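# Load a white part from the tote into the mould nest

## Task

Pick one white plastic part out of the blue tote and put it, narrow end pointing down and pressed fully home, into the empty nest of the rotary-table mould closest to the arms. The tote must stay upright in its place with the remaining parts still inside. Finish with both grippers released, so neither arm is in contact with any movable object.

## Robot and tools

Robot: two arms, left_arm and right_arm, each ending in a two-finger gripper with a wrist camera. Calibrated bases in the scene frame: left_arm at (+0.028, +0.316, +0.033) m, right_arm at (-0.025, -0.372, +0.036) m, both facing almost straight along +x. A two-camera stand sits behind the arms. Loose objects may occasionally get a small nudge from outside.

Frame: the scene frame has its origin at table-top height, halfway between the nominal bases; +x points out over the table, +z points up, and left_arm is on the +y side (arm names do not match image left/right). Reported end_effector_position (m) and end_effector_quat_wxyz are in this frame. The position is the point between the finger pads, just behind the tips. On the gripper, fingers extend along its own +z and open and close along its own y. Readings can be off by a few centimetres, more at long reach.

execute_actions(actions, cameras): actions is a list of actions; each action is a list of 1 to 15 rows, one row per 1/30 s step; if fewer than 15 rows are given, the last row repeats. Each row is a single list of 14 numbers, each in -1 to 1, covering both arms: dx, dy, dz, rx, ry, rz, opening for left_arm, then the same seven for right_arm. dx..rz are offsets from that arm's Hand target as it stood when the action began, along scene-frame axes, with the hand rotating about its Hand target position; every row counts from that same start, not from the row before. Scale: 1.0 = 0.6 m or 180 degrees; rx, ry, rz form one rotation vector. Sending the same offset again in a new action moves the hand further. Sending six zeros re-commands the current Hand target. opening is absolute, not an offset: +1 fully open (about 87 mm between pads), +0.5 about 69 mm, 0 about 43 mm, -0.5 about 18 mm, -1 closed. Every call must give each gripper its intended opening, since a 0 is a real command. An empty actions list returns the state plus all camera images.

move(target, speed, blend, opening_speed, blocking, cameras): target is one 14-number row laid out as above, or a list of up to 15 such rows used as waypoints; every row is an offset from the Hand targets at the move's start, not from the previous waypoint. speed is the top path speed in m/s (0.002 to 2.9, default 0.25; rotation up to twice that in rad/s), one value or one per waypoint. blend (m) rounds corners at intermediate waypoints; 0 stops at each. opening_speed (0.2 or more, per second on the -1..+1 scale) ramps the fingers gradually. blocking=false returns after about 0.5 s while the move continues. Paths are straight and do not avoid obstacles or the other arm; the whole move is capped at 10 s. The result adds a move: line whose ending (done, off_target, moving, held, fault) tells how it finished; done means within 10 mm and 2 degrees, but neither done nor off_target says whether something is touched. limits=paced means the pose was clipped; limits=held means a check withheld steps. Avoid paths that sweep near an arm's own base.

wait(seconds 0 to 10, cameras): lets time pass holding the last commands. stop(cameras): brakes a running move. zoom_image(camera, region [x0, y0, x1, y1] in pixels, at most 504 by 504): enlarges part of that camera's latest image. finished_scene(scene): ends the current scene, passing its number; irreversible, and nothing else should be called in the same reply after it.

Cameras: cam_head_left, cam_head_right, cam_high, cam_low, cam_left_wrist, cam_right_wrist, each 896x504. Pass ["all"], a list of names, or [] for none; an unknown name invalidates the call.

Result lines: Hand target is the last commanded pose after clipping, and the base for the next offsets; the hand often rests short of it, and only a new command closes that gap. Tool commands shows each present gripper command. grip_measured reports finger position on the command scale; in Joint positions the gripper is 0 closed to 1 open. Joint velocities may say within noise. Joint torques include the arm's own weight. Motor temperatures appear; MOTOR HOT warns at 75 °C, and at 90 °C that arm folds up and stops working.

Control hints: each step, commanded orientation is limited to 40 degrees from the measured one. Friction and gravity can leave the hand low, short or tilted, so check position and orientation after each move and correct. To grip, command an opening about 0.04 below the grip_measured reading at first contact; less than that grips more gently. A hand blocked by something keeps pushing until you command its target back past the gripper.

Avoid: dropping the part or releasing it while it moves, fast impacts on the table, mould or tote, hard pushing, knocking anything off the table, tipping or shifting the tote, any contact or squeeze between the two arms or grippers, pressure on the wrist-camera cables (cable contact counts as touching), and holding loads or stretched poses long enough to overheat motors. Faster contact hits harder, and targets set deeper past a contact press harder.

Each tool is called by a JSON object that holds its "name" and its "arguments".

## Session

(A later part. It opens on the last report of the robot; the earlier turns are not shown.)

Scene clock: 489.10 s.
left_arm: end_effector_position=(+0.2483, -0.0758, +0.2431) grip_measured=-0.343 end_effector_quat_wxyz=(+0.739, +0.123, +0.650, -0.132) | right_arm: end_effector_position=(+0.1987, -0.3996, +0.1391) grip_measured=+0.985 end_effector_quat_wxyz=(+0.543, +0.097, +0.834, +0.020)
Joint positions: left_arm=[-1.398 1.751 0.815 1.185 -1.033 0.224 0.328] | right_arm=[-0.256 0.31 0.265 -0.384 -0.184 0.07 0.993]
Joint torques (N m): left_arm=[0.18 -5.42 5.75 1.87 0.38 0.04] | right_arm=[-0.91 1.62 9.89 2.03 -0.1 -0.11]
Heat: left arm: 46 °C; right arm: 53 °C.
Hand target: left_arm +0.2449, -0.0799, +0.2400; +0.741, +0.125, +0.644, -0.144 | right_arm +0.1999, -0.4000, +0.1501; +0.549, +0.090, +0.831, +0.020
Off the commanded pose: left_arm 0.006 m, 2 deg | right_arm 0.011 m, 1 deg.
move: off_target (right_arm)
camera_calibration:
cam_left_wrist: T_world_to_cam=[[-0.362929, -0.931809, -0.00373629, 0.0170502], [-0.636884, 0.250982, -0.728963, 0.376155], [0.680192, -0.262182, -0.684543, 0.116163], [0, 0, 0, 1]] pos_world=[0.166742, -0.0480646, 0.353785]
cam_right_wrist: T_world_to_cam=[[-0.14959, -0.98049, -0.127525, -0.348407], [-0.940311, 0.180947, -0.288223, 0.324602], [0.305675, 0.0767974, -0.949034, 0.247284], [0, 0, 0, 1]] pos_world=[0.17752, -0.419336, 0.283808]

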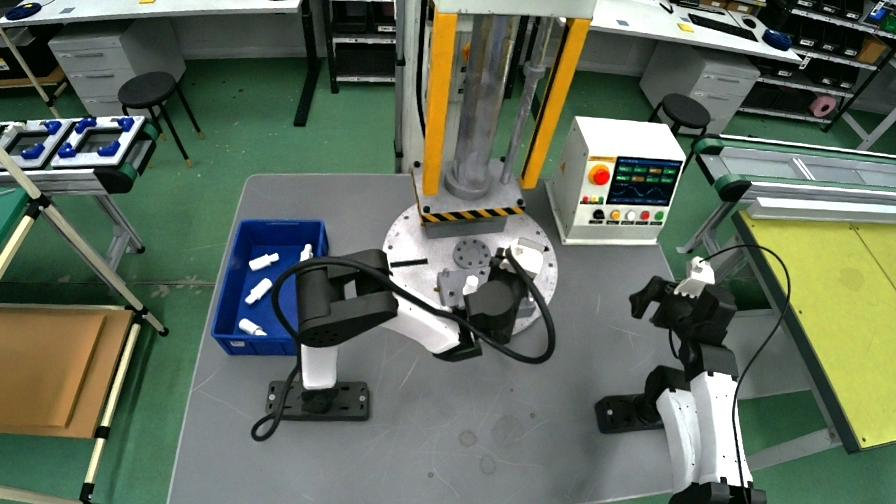

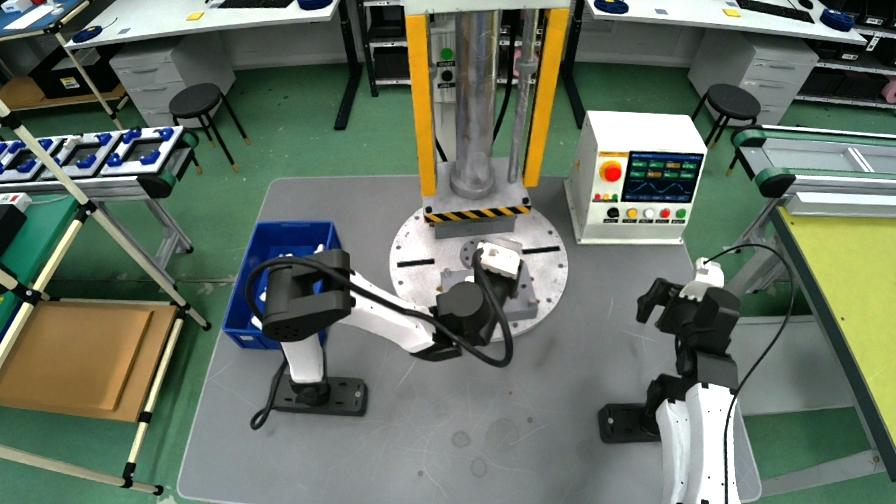

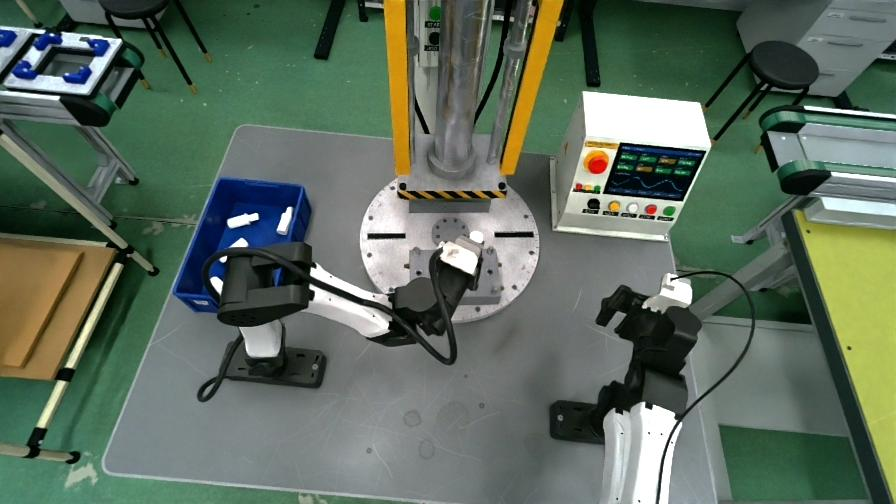

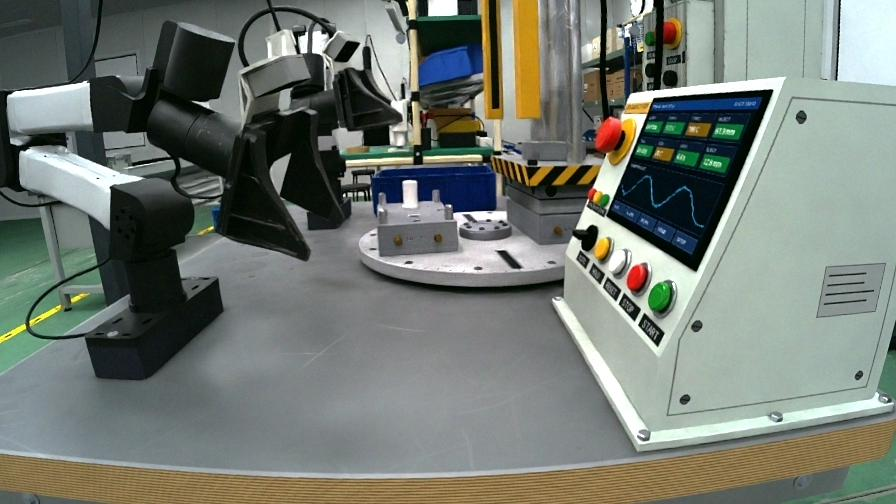

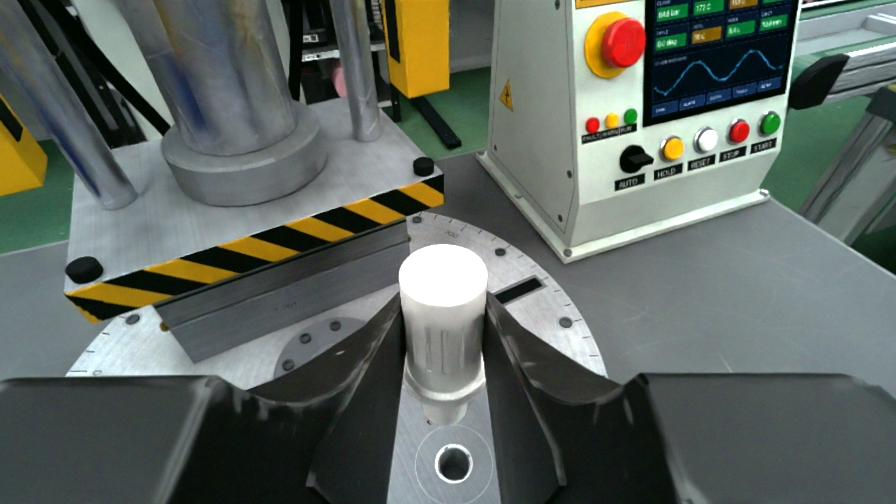

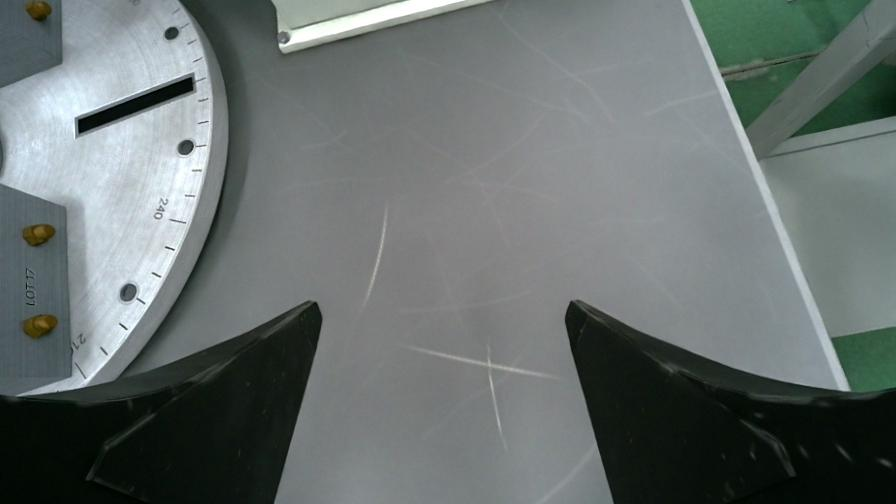

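{"name": "zoom_image", "arguments": {"camera": "cam_left_wrist", "region": [350, 220, 540, 410]}}

{"name": "zoom_image", "arguments": {"camera": "cam_left_wrist", "region": [350, 360, 540, 504]}}

{"name": "zoom_image", "arguments": {"camera": "cam_low", "region": [280, 40, 500, 280]}}

{"name": "zoom_image", "arguments": {"camera": "cam_head_right", "region": [400, 200, 580, 350]}}

{"name": "zoom_image", "arguments": {"camera": "cam_high", "region": [380, 200, 540, 340]}}

Scaled by 2.653 from the camera's 896x504 image, which has a finer 1280x720 frame.

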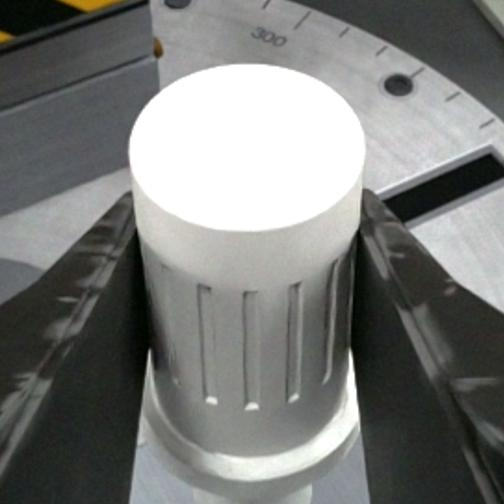

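Scaled by 2.653 from the camera's 896x504 image, which has a finer 1280x720 frame.

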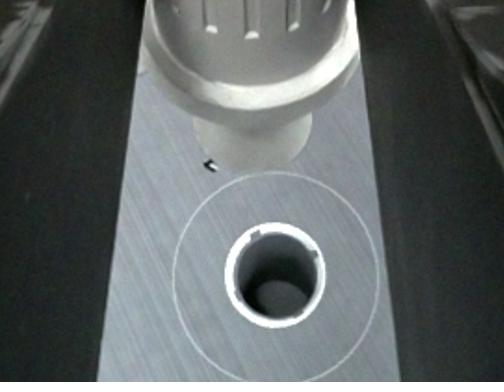

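Scaled by 2.100 from the camera's 896x504 image, which has a finer 1280x720 frame.

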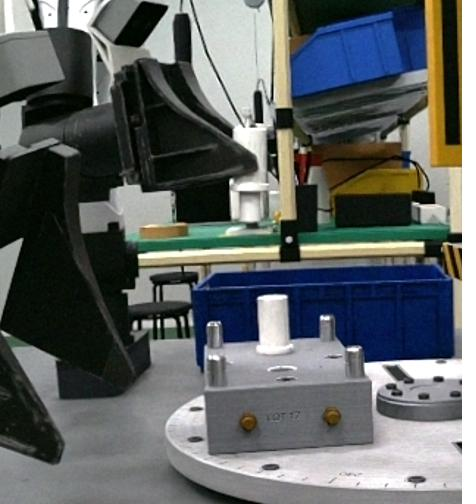

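Scaled by 2.800 from the camera's 896x504 image, which has a finer 1280x720 frame.

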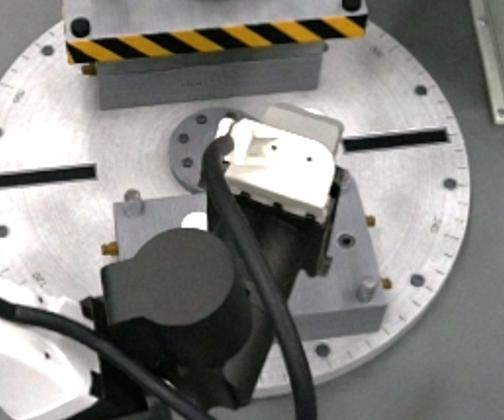

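Scaled by 3.150 from the camera's 896x504 image, which has a finer 1280x720 frame.

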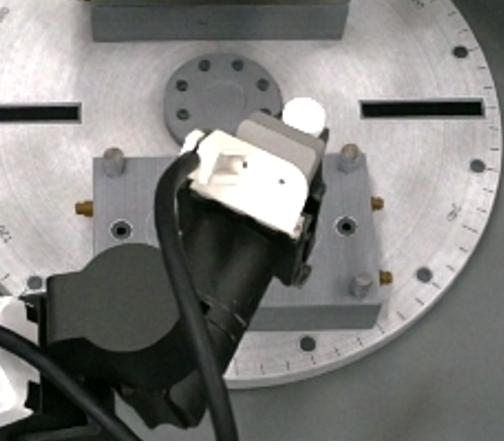

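{"name": "move", "arguments": {"target": [0.0368, -0.0185, -0.0717, 0, 0, 0, -0.46, 0, 0, 0, 0, 0, 0, 1], "speed": 0.06, "cameras": ["cam_left_wrist", "cam_low", "cam_head_right", "cam_high"]}}

{"name": "zoom_image", "arguments": {"camera": "cam_left_wrist", "region": [350, 220, 540, 410]}}

{"name": "zoom_image", "arguments": {"camera": "cam_left_wrist", "region": [350, 360, 540, 504]}}

{"name": "zoom_image", "arguments": {"camera": "cam_low", "region": [310, 80, 510, 280]}}

Scene clock: 577.77 s.
left_arm: end_effector_position=(+0.2652, -0.0876, +0.1928) grip_measured=-0.343 end_effector_quat_wxyz=(+0.734, +0.145, +0.653, -0.120) | right_arm: end_effector_position=(+0.1987, -0.3996, +0.1391) grip_measured=+0.985 end_effector_quat_wxyz=(+0.543, +0.097, +0.834, +0.020)
Joint positions: left_arm=[-1.353 1.922 0.815 1.296 -0.977 0.215 0.328] | right_arm=[-0.256 0.31 0.265 -0.384 -0.184 0.07 0.993]
Joint torques (N m): left_arm=[1.22 -6.15 6.15 2.18 0.36 -0.15] | right_arm=[-0.94 1.59 9.98 2.01 -0.1 -0.14]
Motor temperatures (°C): left_arm=[29 36 44 37 27 29 29] | right_arm=[30 37 54 43 27 28 31]
Heat: left arm: 44 °C; right arm: 54 °C.
Hand target: left_arm +0.2671, -0.0909, +0.1970; +0.741, +0.125, +0.644, -0.144 | right_arm +0.1999, -0.4000, +0.1501; +0.549, +0.090, +0.831, +0.020
Off the commanded pose: left_arm 0.006 m, 4 deg | right_arm 0.011 m, 1 deg.
move: off_target (left_arm, right_arm)
camera_calibration:
cam_left_wrist: T_world_to_cam=[[-0.373103, -0.926363, -0.051441, 0.0244012], [-0.635635, 0.29561, -0.71315, 0.353662], [0.675843, -0.233381, -0.699121, 0.0736714], [0, 0, 0, 1]] pos_world=[0.184114, -0.0647481, 0.304975]
Images, in order (width x height): cam_head_right 896x504, cam_high 896x504, cam_low 896x504, cam_left_wrist 896x504.

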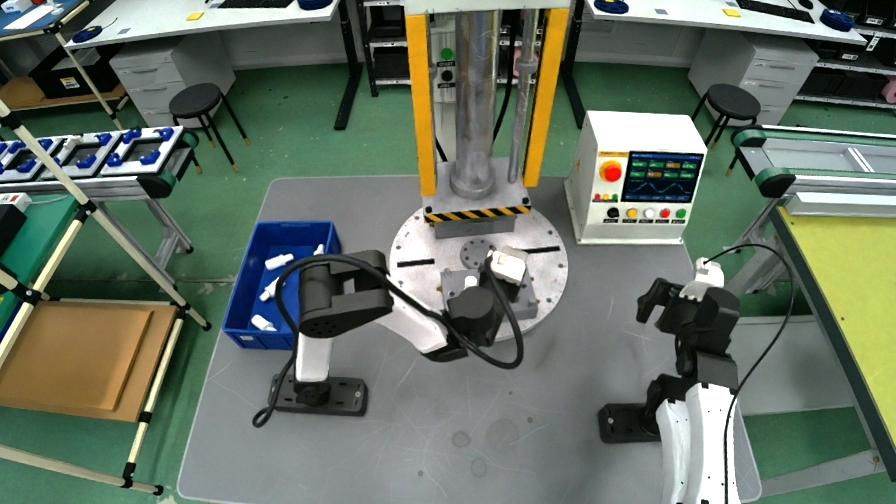

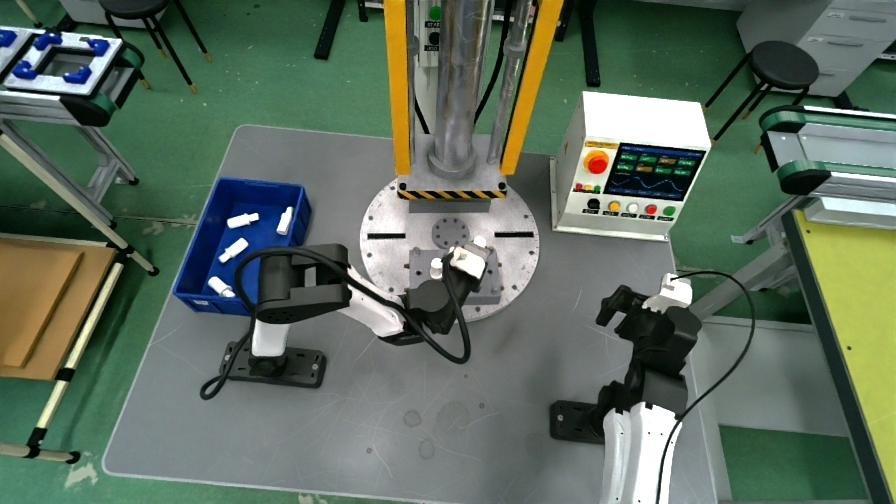

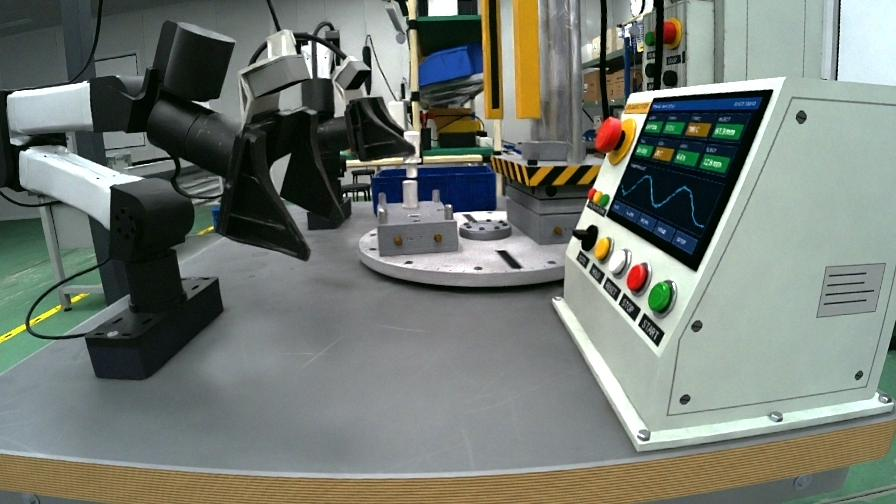

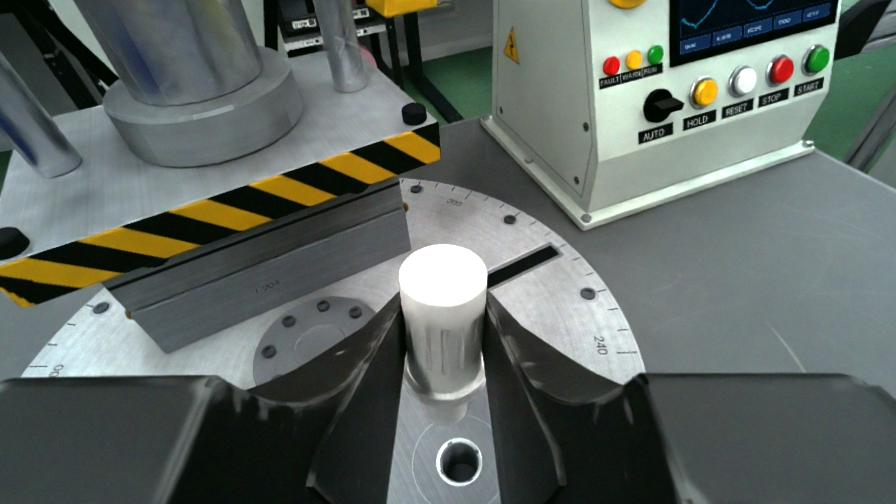

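Scaled by 2.653 from the camera's 896x504 image, which has a finer 1280x720 frame.

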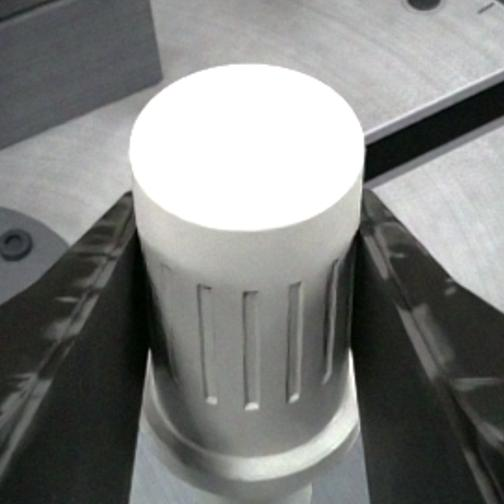

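Scaled by 2.653 from the camera's 896x504 image, which has a finer 1280x720 frame.

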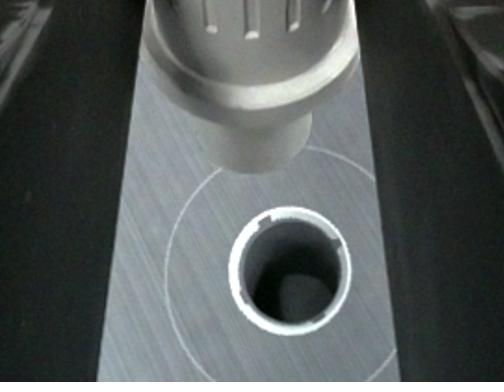

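Scaled by 2.520 from the camera's 896x504 image, which has a finer 1280x720 frame.

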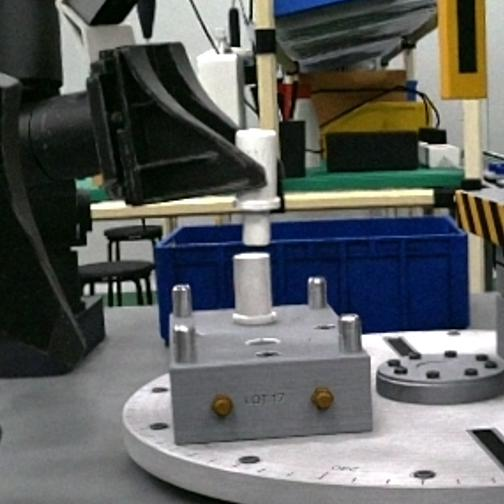

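{"name": "zoom_image", "arguments": {"camera": "cam_low", "region": [380, 120, 450, 190]}}

{"name": "zoom_image", "arguments": {"camera": "cam_low", "region": [370, 170, 460, 260]}}

Scaled by 7.200 from the camera's 896x504 image, which has a finer 1280x720 frame.

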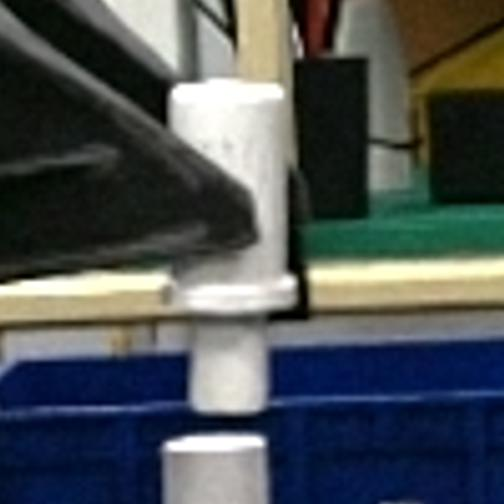

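Scaled by 5.600 from the camera's 896x504 image, which has a finer 1280x720 frame.

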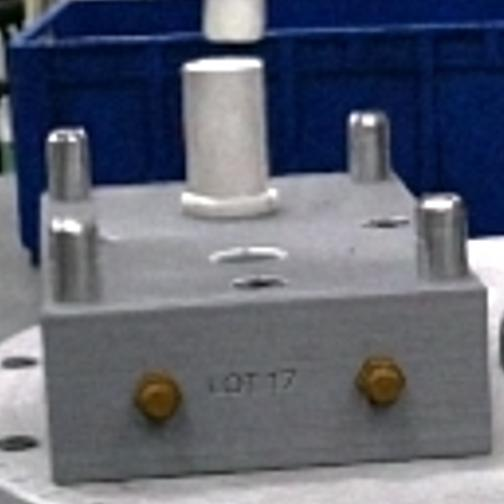

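{"name": "move", "arguments": {"target": [-0.0018, -0.0018, -0.045, -0.0194, -0.0139, 0, -0.46, 0, 0, 0, 0, 0, 0, 1], "speed": 0.04, "cameras": ["cam_left_wrist", "cam_low", "cam_head_right", "cam_high"]}}

{"name": "zoom_image", "arguments": {"camera": "cam_left_wrist", "region": [350, 360, 540, 504]}}

{"name": "zoom_image", "arguments": {"camera": "cam_low", "region": [370, 130, 460, 230]}}

{"name": "zoom_image", "arguments": {"camera": "cam_high", "region": [380, 200, 540, 340]}}

Scene clock: 667.57 s.
left_arm: end_effector_position=(+0.2656, -0.0905, +0.1581) grip_measured=-0.343 end_effector_quat_wxyz=(+0.733, +0.150, +0.654, -0.117) | right_arm: end_effector_position=(+0.1987, -0.3996, +0.1391) grip_measured=+0.985 end_effector_quat_wxyz=(+0.543, +0.097, +0.834, +0.020)
Joint positions: left_arm=[-1.353 2.046 0.805 1.421 -0.975 0.218 0.328] | right_arm=[-0.256 0.31 0.265 -0.384 -0.184 0.07 0.993]
Joint torques (N m): left_arm=[1.03 -6.49 4.52 2.87 0.32 -0.17] | right_arm=[-0.88 1.59 9.92 2.02 -0.13 -0.12]
Motor temperatures (°C): left_arm=[29 39 44 42 27 29 30] | right_arm=[30 36 56 43 27 28 31]
Heat: left arm: 44 °C; right arm: 56 °C.
Hand target: left_arm +0.2660, -0.0920, +0.1699; +0.759, +0.106, +0.623, -0.161 | right_arm +0.1999, -0.4000, +0.1501; +0.549, +0.090, +0.831, +0.020
Off the commanded pose: left_arm 0.012 m, 9 deg | right_arm 0.011 m, 1 deg.
joint sent to its limit (left arm) — joint 4 (wrist pitch), upper limit. The joint targets still meet the commanded pose.
move: off_target (left_arm, right_arm)
camera_calibration:
cam_left_wrist: T_world_to_cam=[[-0.374629, -0.925124, -0.0616328, 0.0221686], [-0.635269, 0.304535, -0.709712, 0.33025], [0.675341, -0.226726, -0.70179, 0.0495938], [0, 0, 0, 1]] pos_world=[0.18461, -0.0688197, 0.270553]
Images, in order (width x height): cam_head_right 896x504, cam_high 896x504, cam_low 896x504, cam_left_wrist 896x504.

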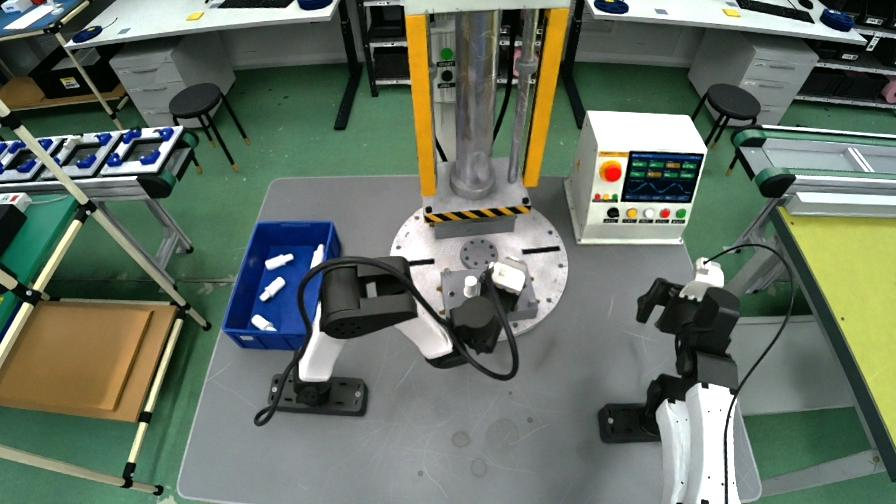

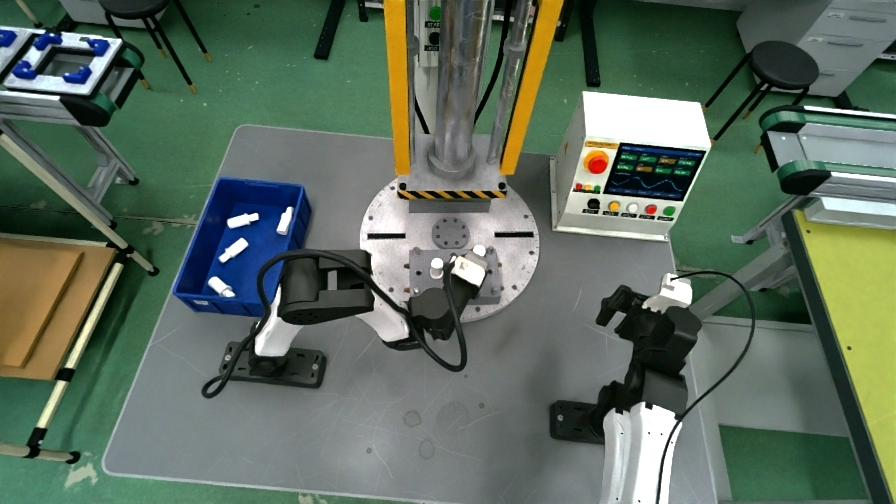

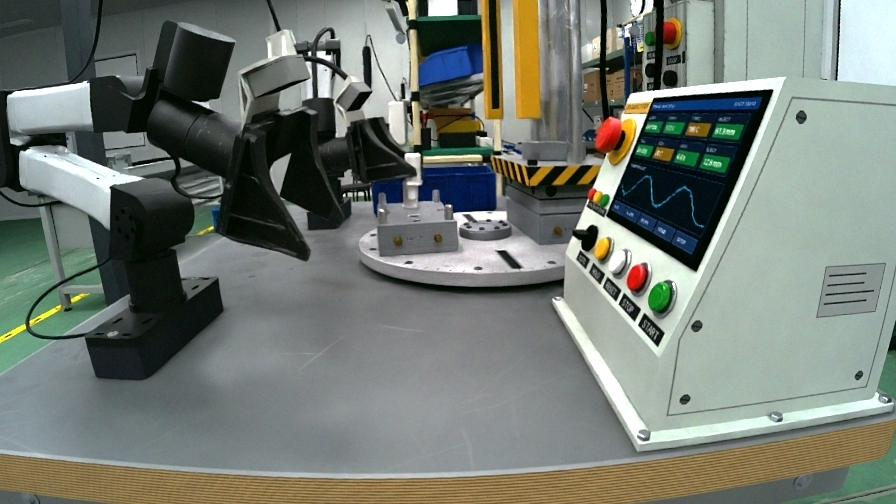

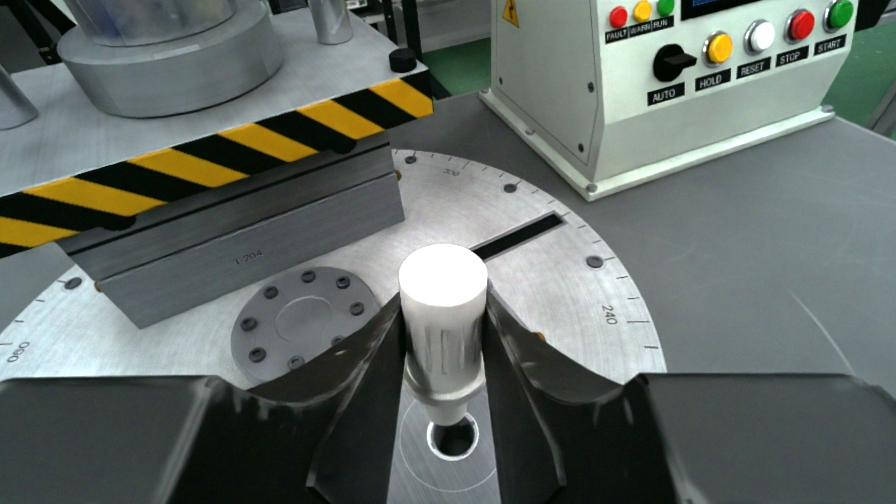

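Scaled by 2.653 from the camera's 896x504 image, which has a finer 1280x720 frame.

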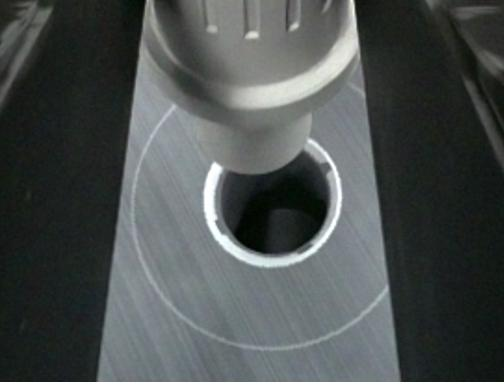

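Scaled by 5.040 from the camera's 896x504 image, which has a finer 1280x720 frame.

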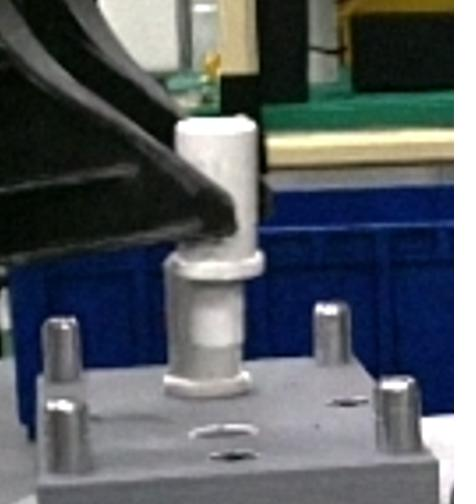

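Scaled by 3.150 from the camera's 896x504 image, which has a finer 1280x720 frame.

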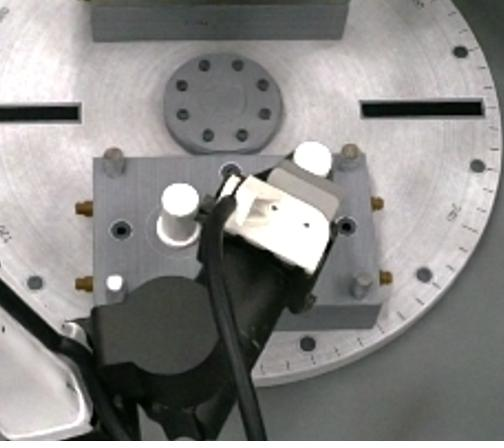

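{"name": "move", "arguments": {"target": [[0, 0, 0.1667, 0, 0, 0, -0.46, 0, 0, 0, 0, 0, 0, 1], [0.0067, 0.32, 0.2168, 0.044, 0.2067, 0.0332, -0.46, 0, 0, 0, 0, 0, 0, 1], [0.0067, 0.5533, 0.0335, 0.1108, 0.5168, 0.0830, -0.46, 0, 0, 0, 0, 0, 0, 1]], "speed": [0.08, 0.2, 0.2], "blend": [0.02, 0.03, 0], "cameras": ["cam_left_wrist", "cam_low", "cam_head_right"]}}

Scene clock: 785.00 s.
left_arm: end_effector_position=(+0.2656, +0.2415, +0.1853) grip_measured=-0.343 end_effector_quat_wxyz=(+0.059, -0.003, +0.998, +0.006) | right_arm: end_effector_position=(+0.1987, -0.3996, +0.1391) grip_measured=+0.985 end_effector_quat_wxyz=(+0.543, +0.097, +0.834, +0.020)
Joint positions: left_arm=[-0.276 1.538 1.409 -1.333 -0.046 -0.292 0.328] | right_arm=[-0.256 0.31 0.265 -0.384 -0.184 0.07 0.993]
Joint torques (N m): left_arm=[1.14 -4.52 10.21 0.42 0.18 0.11] | right_arm=[-0.87 1.74 9.94 2.01 -0.1 -0.14]
Motor temperatures (°C): left_arm=[29 39 42 51 27 29 30] | right_arm=[30 36 57 43 27 28 31]
Heat: left arm: 51 °C; right arm: 57 °C.
Hand target: left_arm +0.2700, +0.2400, +0.1900; +0.060, +0.000, +0.998, +0.000 | right_arm +0.1999, -0.4000, +0.1501; +0.549, +0.090, +0.831, +0.020
Off the commanded pose: left_arm 0.007 m, 1 deg | right_arm 0.011 m, 1 deg.
move: off_target (right_arm)
camera_calibration:
cam_left_wrist: T_world_to_cam=[[0.0119913, -0.999921, -0.00374095, 0.235558], [-0.722792, -0.011253, 0.690974, 0.0883196], [-0.690961, -0.00558173, -0.72287, 0.457381], [0, 0, 0, 1]] pos_world=[0.377044, 0.239087, 0.270482]
Images, in order (width x height): cam_head_right 896x504, cam_low 896x504, cam_left_wrist 896x504.

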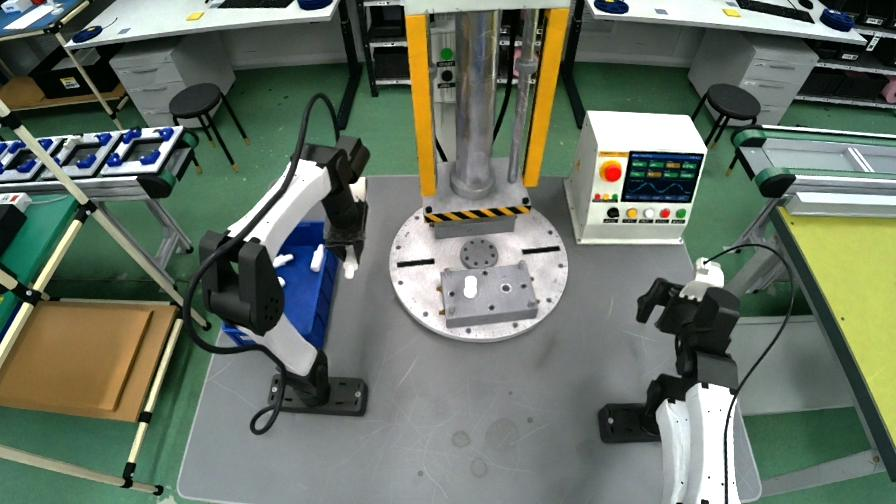

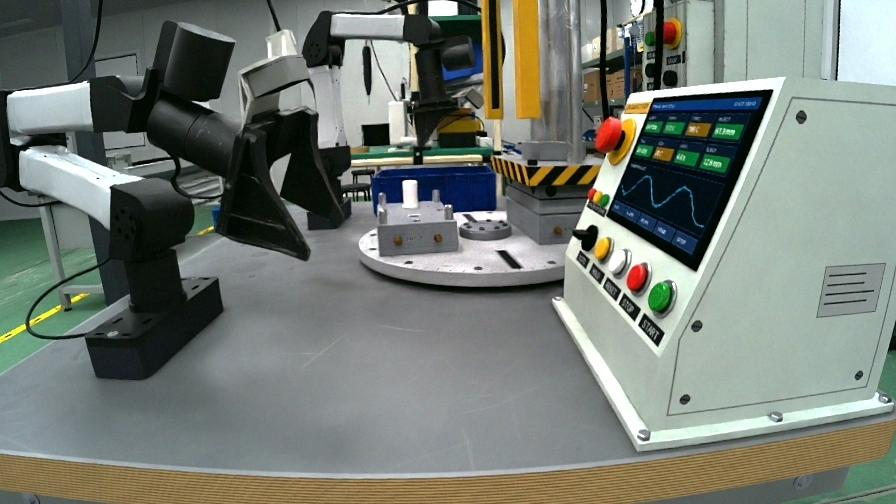

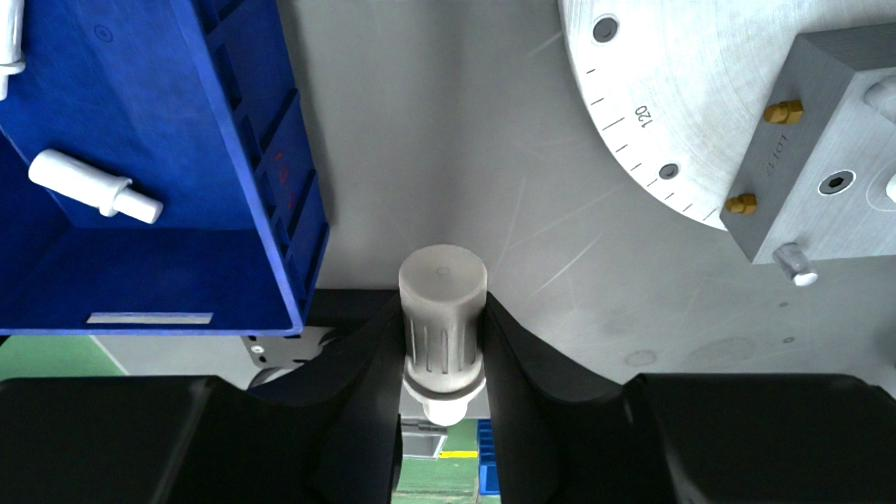

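{"name": "move", "arguments": {"target": [0, 0, -0.27, 0, 0, 0, -0.46, 0, 0, 0, 0, 0, 0, 1], "speed": 0.1, "cameras": ["cam_left_wrist", "cam_low"]}}

{"name": "zoom_image", "arguments": {"camera": "cam_left_wrist", "region": [320, 200, 570, 450]}}

Scene clock: 792.67 s.
left_arm: end_effector_position=(+0.2702, +0.2397, +0.0333) grip_measured=-0.343 end_effector_quat_wxyz=(+0.064, -0.003, +0.998, +0.003) | right_arm: end_effector_position=(+0.1987, -0.3996, +0.1391) grip_measured=+0.985 end_effector_quat_wxyz=(+0.543, +0.097, +0.834, +0.020)
Joint positions: left_arm=[-0.276 1.66 0.911 -0.7 -0.043 -0.291 0.328] | right_arm=[-0.256 0.31 0.265 -0.384 -0.184 0.07 0.993]
Joint torques (N m): left_arm=[1.16 -4.81 5.81 0.73 0.16 0.11] | right_arm=[-0.95 1.63 9.84 1.98 -0.09 -0.11]
Motor temperatures (°C): left_arm=[29 38 43 48 27 29 30] | right_arm=[30 36 57 43 27 28 31]
Heat: left arm: 48 °C; right arm: 57 °C.
Hand target: left_arm +0.2699, +0.2400, +0.0279; +0.060, +0.000, +0.998, +0.000 | right_arm +0.1999, -0.4000, +0.1501; +0.549, +0.090, +0.831, +0.020
Off the commanded pose: left_arm 0.005 m, 1 deg | right_arm 0.011 m, 1 deg.
move: off_target (right_arm)
camera_calibration:
cam_left_wrist: T_world_to_cam=[[0.0109599, -0.999938, 0.00195124, 0.233342], [-0.730414, -0.00667301, 0.682973, 0.197938], [-0.682917, -0.00891051, -0.730441, 0.349501], [0, 0, 0, 1]] pos_world=[0.380699, 0.237762, 0.119648]
Images, in order (width x height): cam_low 896x504, cam_left_wrist 896x504.

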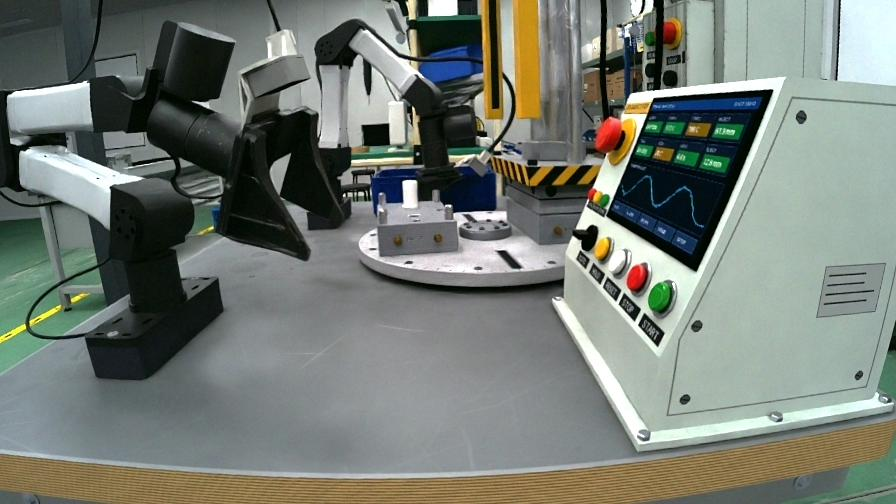

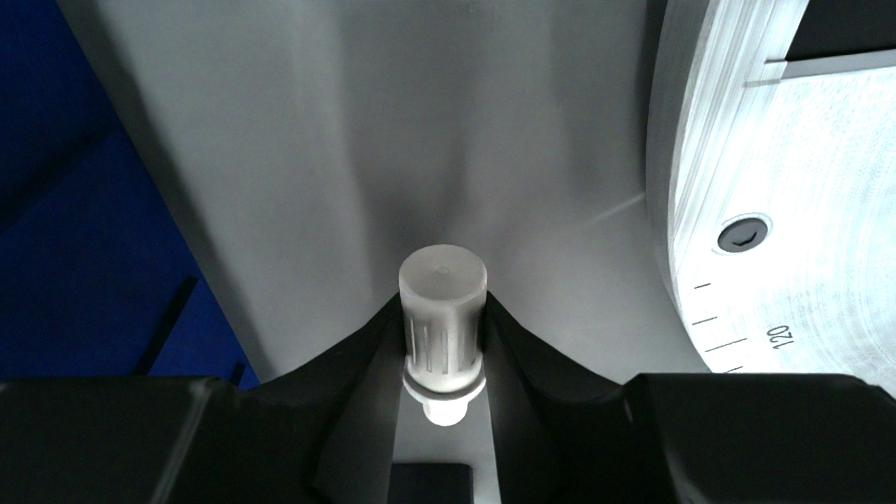

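Scaled by 2.016 from the camera's 896x504 image, which has a finer 1280x720 frame.

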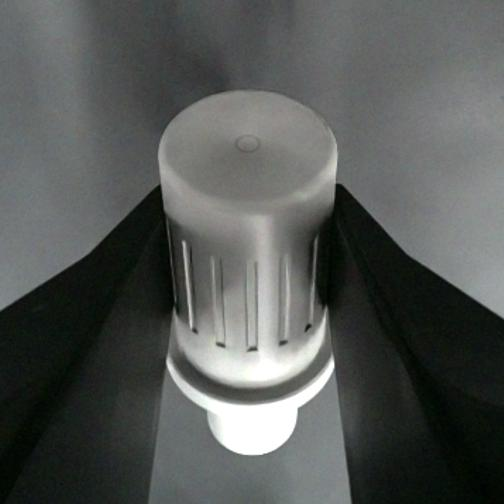

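{"name": "move", "arguments": {"target": [0, 0, -0.0183, 0, 0, 0, -0.46, 0, 0, 0, 0, 0, 0, 1], "speed": 0.03}}

{"name": "move", "arguments": {"target": [0, 0, -0.0083, 0, 0, 0, -0.46, 0, 0, 0, 0, 0, 0, 1], "speed": 0.02}}

{"name": "move", "arguments": {"target": [0, 0, -0.005, 0, 0, 0, -0.46, 0, 0, 0, 0, 0, 0, 1], "speed": 0.02, "cameras": ["cam_left_wrist"]}}

Scene clock: 801.30 s.
left_arm: end_effector_position=(+0.2710, +0.2394, +0.0230) grip_measured=-0.343 end_effector_quat_wxyz=(+0.065, -0.003, +0.998, +0.003) | right_arm: end_effector_position=(+0.1987, -0.3996, +0.1391) grip_measured=+0.985 end_effector_quat_wxyz=(+0.543, +0.097, +0.834, +0.020)
Joint positions: left_arm=[-0.276 1.682 0.889 -0.653 -0.043 -0.291 0.328] | right_arm=[-0.256 0.31 0.265 -0.384 -0.184 0.07 0.993]
Joint torques (N m): left_arm=[1.17 -4.77 5.48 0.72 0.15 0.1] | right_arm=[-0.83 1.57 9.84 2 -0.09 -0.13]
Motor temperatures (°C): left_arm=[29 38 43 46 27 29 30] | right_arm=[30 36 57 43 27 28 31]
Heat: left arm: 46 °C; right arm: 57 °C.
Hand target: left_arm +0.2699, +0.2400, +0.0170; +0.060, +0.000, +0.998, +0.000 | right_arm +0.1999, -0.4000, +0.1501; +0.549, +0.090, +0.831, +0.020
Off the commanded pose: left_arm 0.006 m, 1 deg | right_arm 0.011 m, 1 deg.
move: off_target (right_arm)

Scene clock: 802.20 s.
left_arm: end_effector_position=(+0.2712, +0.2393, +0.0181) grip_measured=-0.343 end_effector_quat_wxyz=(+0.066, -0.003, +0.998, +0.003) | right_arm: end_effector_position=(+0.1987, -0.3996, +0.1391) grip_measured=+0.985 end_effector_quat_wxyz=(+0.543, +0.097, +0.834, +0.020)
Joint positions: left_arm=[-0.276 1.694 0.879 -0.632 -0.043 -0.291 0.328] | right_arm=[-0.256 0.31 0.265 -0.384 -0.184 0.07 0.993]
Joint torques (N m): left_arm=[1.14 -4.77 5.44 0.7 0.15 0.11] | right_arm=[-1.02 1.68 9.83 2.01 -0.1 -0.13]
Motor temperatures (°C): left_arm=[29 38 43 46 27 29 30] | right_arm=[30 36 57 43 27 28 31]
Heat: left arm: 46 °C; right arm: 57 °C.
Hand target: left_arm +0.2700, +0.2399, +0.0121; +0.061, +0.000, +0.998, +0.000 | right_arm +0.1999, -0.4000, +0.1501; +0.549, +0.090, +0.831, +0.020
Off the commanded pose: left_arm 0.006 m, 1 deg | right_arm 0.011 m, 1 deg.
move: off_target (right_arm)

Scene clock: 803.00 s.
left_arm: end_effector_position=(+0.2711, +0.2394, +0.0151) grip_measured=-0.343 end_effector_quat_wxyz=(+0.065, -0.003, +0.998, +0.003) | right_arm: end_effector_position=(+0.1987, -0.3996, +0.1391) grip_measured=+0.985 end_effector_quat_wxyz=(+0.543, +0.097, +0.834, +0.020)
Joint positions: left_arm=[-0.276 1.701 0.873 -0.619 -0.043 -0.291 0.328] | right_arm=[-0.256 0.31 0.265 -0.384 -0.184 0.07 0.993]
Joint torques (N m): left_arm=[1.13 -4.83 5.34 0.72 0.16 0.1] | right_arm=[-0.83 1.74 9.89 2 -0.11 -0.12]
Motor temperatures (°C): left_arm=[29 38 43 45 27 29 30] | right_arm=[30 36 57 43 27 28 31]
Heat: left arm: 45 °C; right arm: 57 °C.
Hand target: left_arm +0.2699, +0.2400, +0.0090; +0.060, +0.000, +0.998, +0.000 | right_arm +0.1999, -0.4000, +0.1501; +0.549, +0.090, +0.831, +0.020
Off the commanded pose: left_arm 0.006 m, 1 deg | right_arm 0.011 m, 1 deg.
move: off_target (right_arm)
camera_calibration:
cam_left_wrist: T_world_to_cam=[[0.0109267, -0.999936, 0.00296308, 0.232973], [-0.731812, -0.00597742, 0.68148, 0.211345], [-0.681419, -0.00961478, -0.73183, 0.336635], [0, 0, 0, 1]] pos_world=[0.381509, 0.237458, 0.101642]
Images, in order (width x height): cam_left_wrist 896x504.

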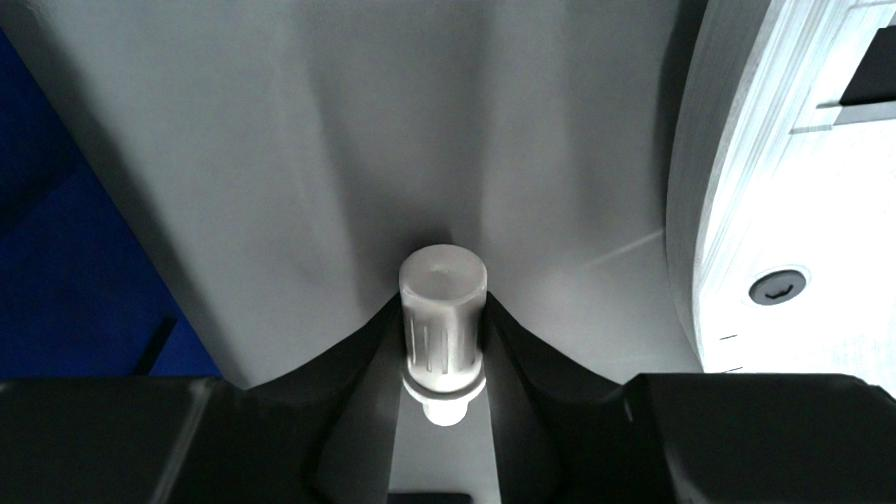

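{"name": "move", "arguments": {"target": [0, 0, -0.0042, 0, 0, 0, -0.46, 0, 0, 0, 0, 0, 0, 1], "speed": 0.02}}

{"name": "move", "arguments": {"target": [0, 0, -0.0033, 0, 0, 0, -0.46, 0, 0, 0, 0, 0, 0, 1], "speed": 0.02, "cameras": ["cam_left_wrist"]}}

{"name": "zoom_image", "arguments": {"camera": "cam_left_wrist", "region": [320, 200, 570, 450]}}

Scene clock: 811.03 s.
left_arm: end_effector_position=(+0.2731, +0.2388, +0.0136) grip_measured=-0.343 end_effector_quat_wxyz=(+0.068, -0.003, +0.998, +0.002) | right_arm: end_effector_position=(+0.1987, -0.3996, +0.1391) grip_measured=+0.985 end_effector_quat_wxyz=(+0.543, +0.097, +0.834, +0.020)
Joint positions: left_arm=[-0.276 1.707 0.873 -0.608 -0.043 -0.291 0.328] | right_arm=[-0.256 0.31 0.265 -0.384 -0.184 0.07 0.993]
Joint torques (N m): left_arm=[1.13 -4.83 4.92 0.73 0.15 0.11] | right_arm=[-0.88 1.63 9.85 2 -0.1 -0.09]
Motor temperatures (°C): left_arm=[29 37 42 44 27 29 30] | right_arm=[30 36 57 43 27 28 31]
Heat: left arm: 44 °C; right arm: 57 °C.
Hand target: left_arm +0.2700, +0.2400, +0.0065; +0.060, +0.000, +0.998, +0.000 | right_arm +0.1999, -0.4000, +0.1501; +0.549, +0.090, +0.831, +0.020
Off the commanded pose: left_arm 0.008 m, 1 deg | right_arm 0.011 m, 1 deg.
move: off_target (right_arm)

Scene clock: 811.77 s.
left_arm: end_effector_position=(+0.2721, +0.2391, +0.0120) grip_measured=-0.343 end_effector_quat_wxyz=(+0.068, -0.003, +0.998, +0.002) | right_arm: end_effector_position=(+0.1987, -0.3996, +0.1391) grip_measured=+0.985 end_effector_quat_wxyz=(+0.543, +0.097, +0.834, +0.020)
Joint positions: left_arm=[-0.276 1.707 0.865 -0.6 -0.043 -0.291 0.328] | right_arm=[-0.256 0.31 0.265 -0.384 -0.184 0.07 0.993]
Joint torques (N m): left_arm=[1.14 -4.44 5.31 0.73 0.15 0.11] | right_arm=[-0.96 1.46 9.78 1.99 -0.11 -0.13]
Motor temperatures (°C): left_arm=[29 37 42 44 27 29 30] | right_arm=[30 36 57 43 27 28 31]
Heat: left arm: 44 °C; right arm: 57 °C.
Hand target: left_arm +0.2699, +0.2400, +0.0045; +0.060, +0.000, +0.998, +0.000 | right_arm +0.1999, -0.4000, +0.1501; +0.549, +0.090, +0.831, +0.020
Off the commanded pose: left_arm 0.008 m, 1 deg | right_arm 0.011 m, 1 deg.
move: off_target (right_arm)
camera_calibration:
cam_left_wrist: T_world_to_cam=[[0.0109241, -0.99993, 0.00465107, 0.232699], [-0.735559, -0.00488483, 0.677443, 0.214944], [-0.677373, -0.0108216, -0.73556, 0.334195], [0, 0, 0, 1]] pos_world=[0.381936, 0.237349, 0.0991257]
Images, in order (width x height): cam_left_wrist 896x504.

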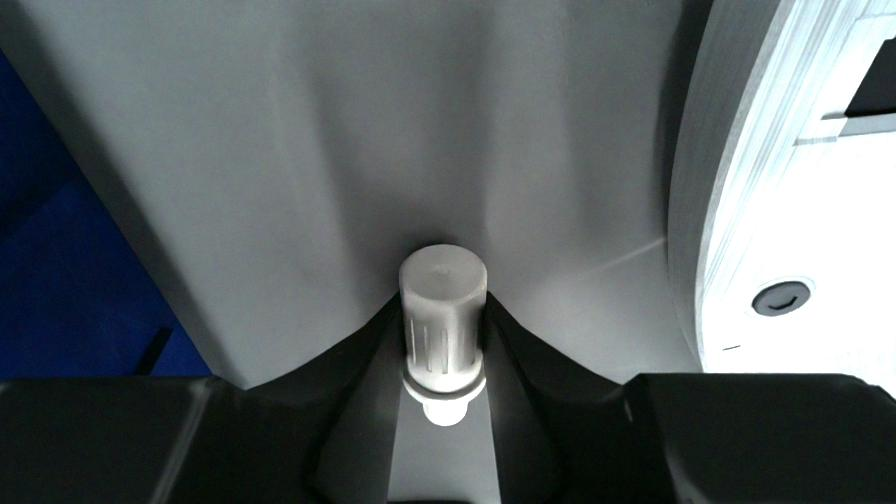

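Scaled by 2.016 from the camera's 896x504 image, which has a finer 1280x720 frame.

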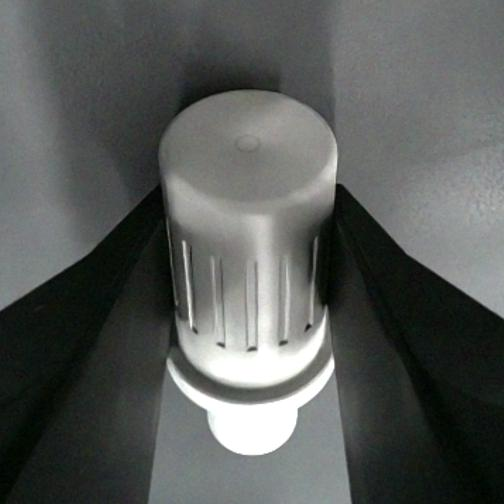

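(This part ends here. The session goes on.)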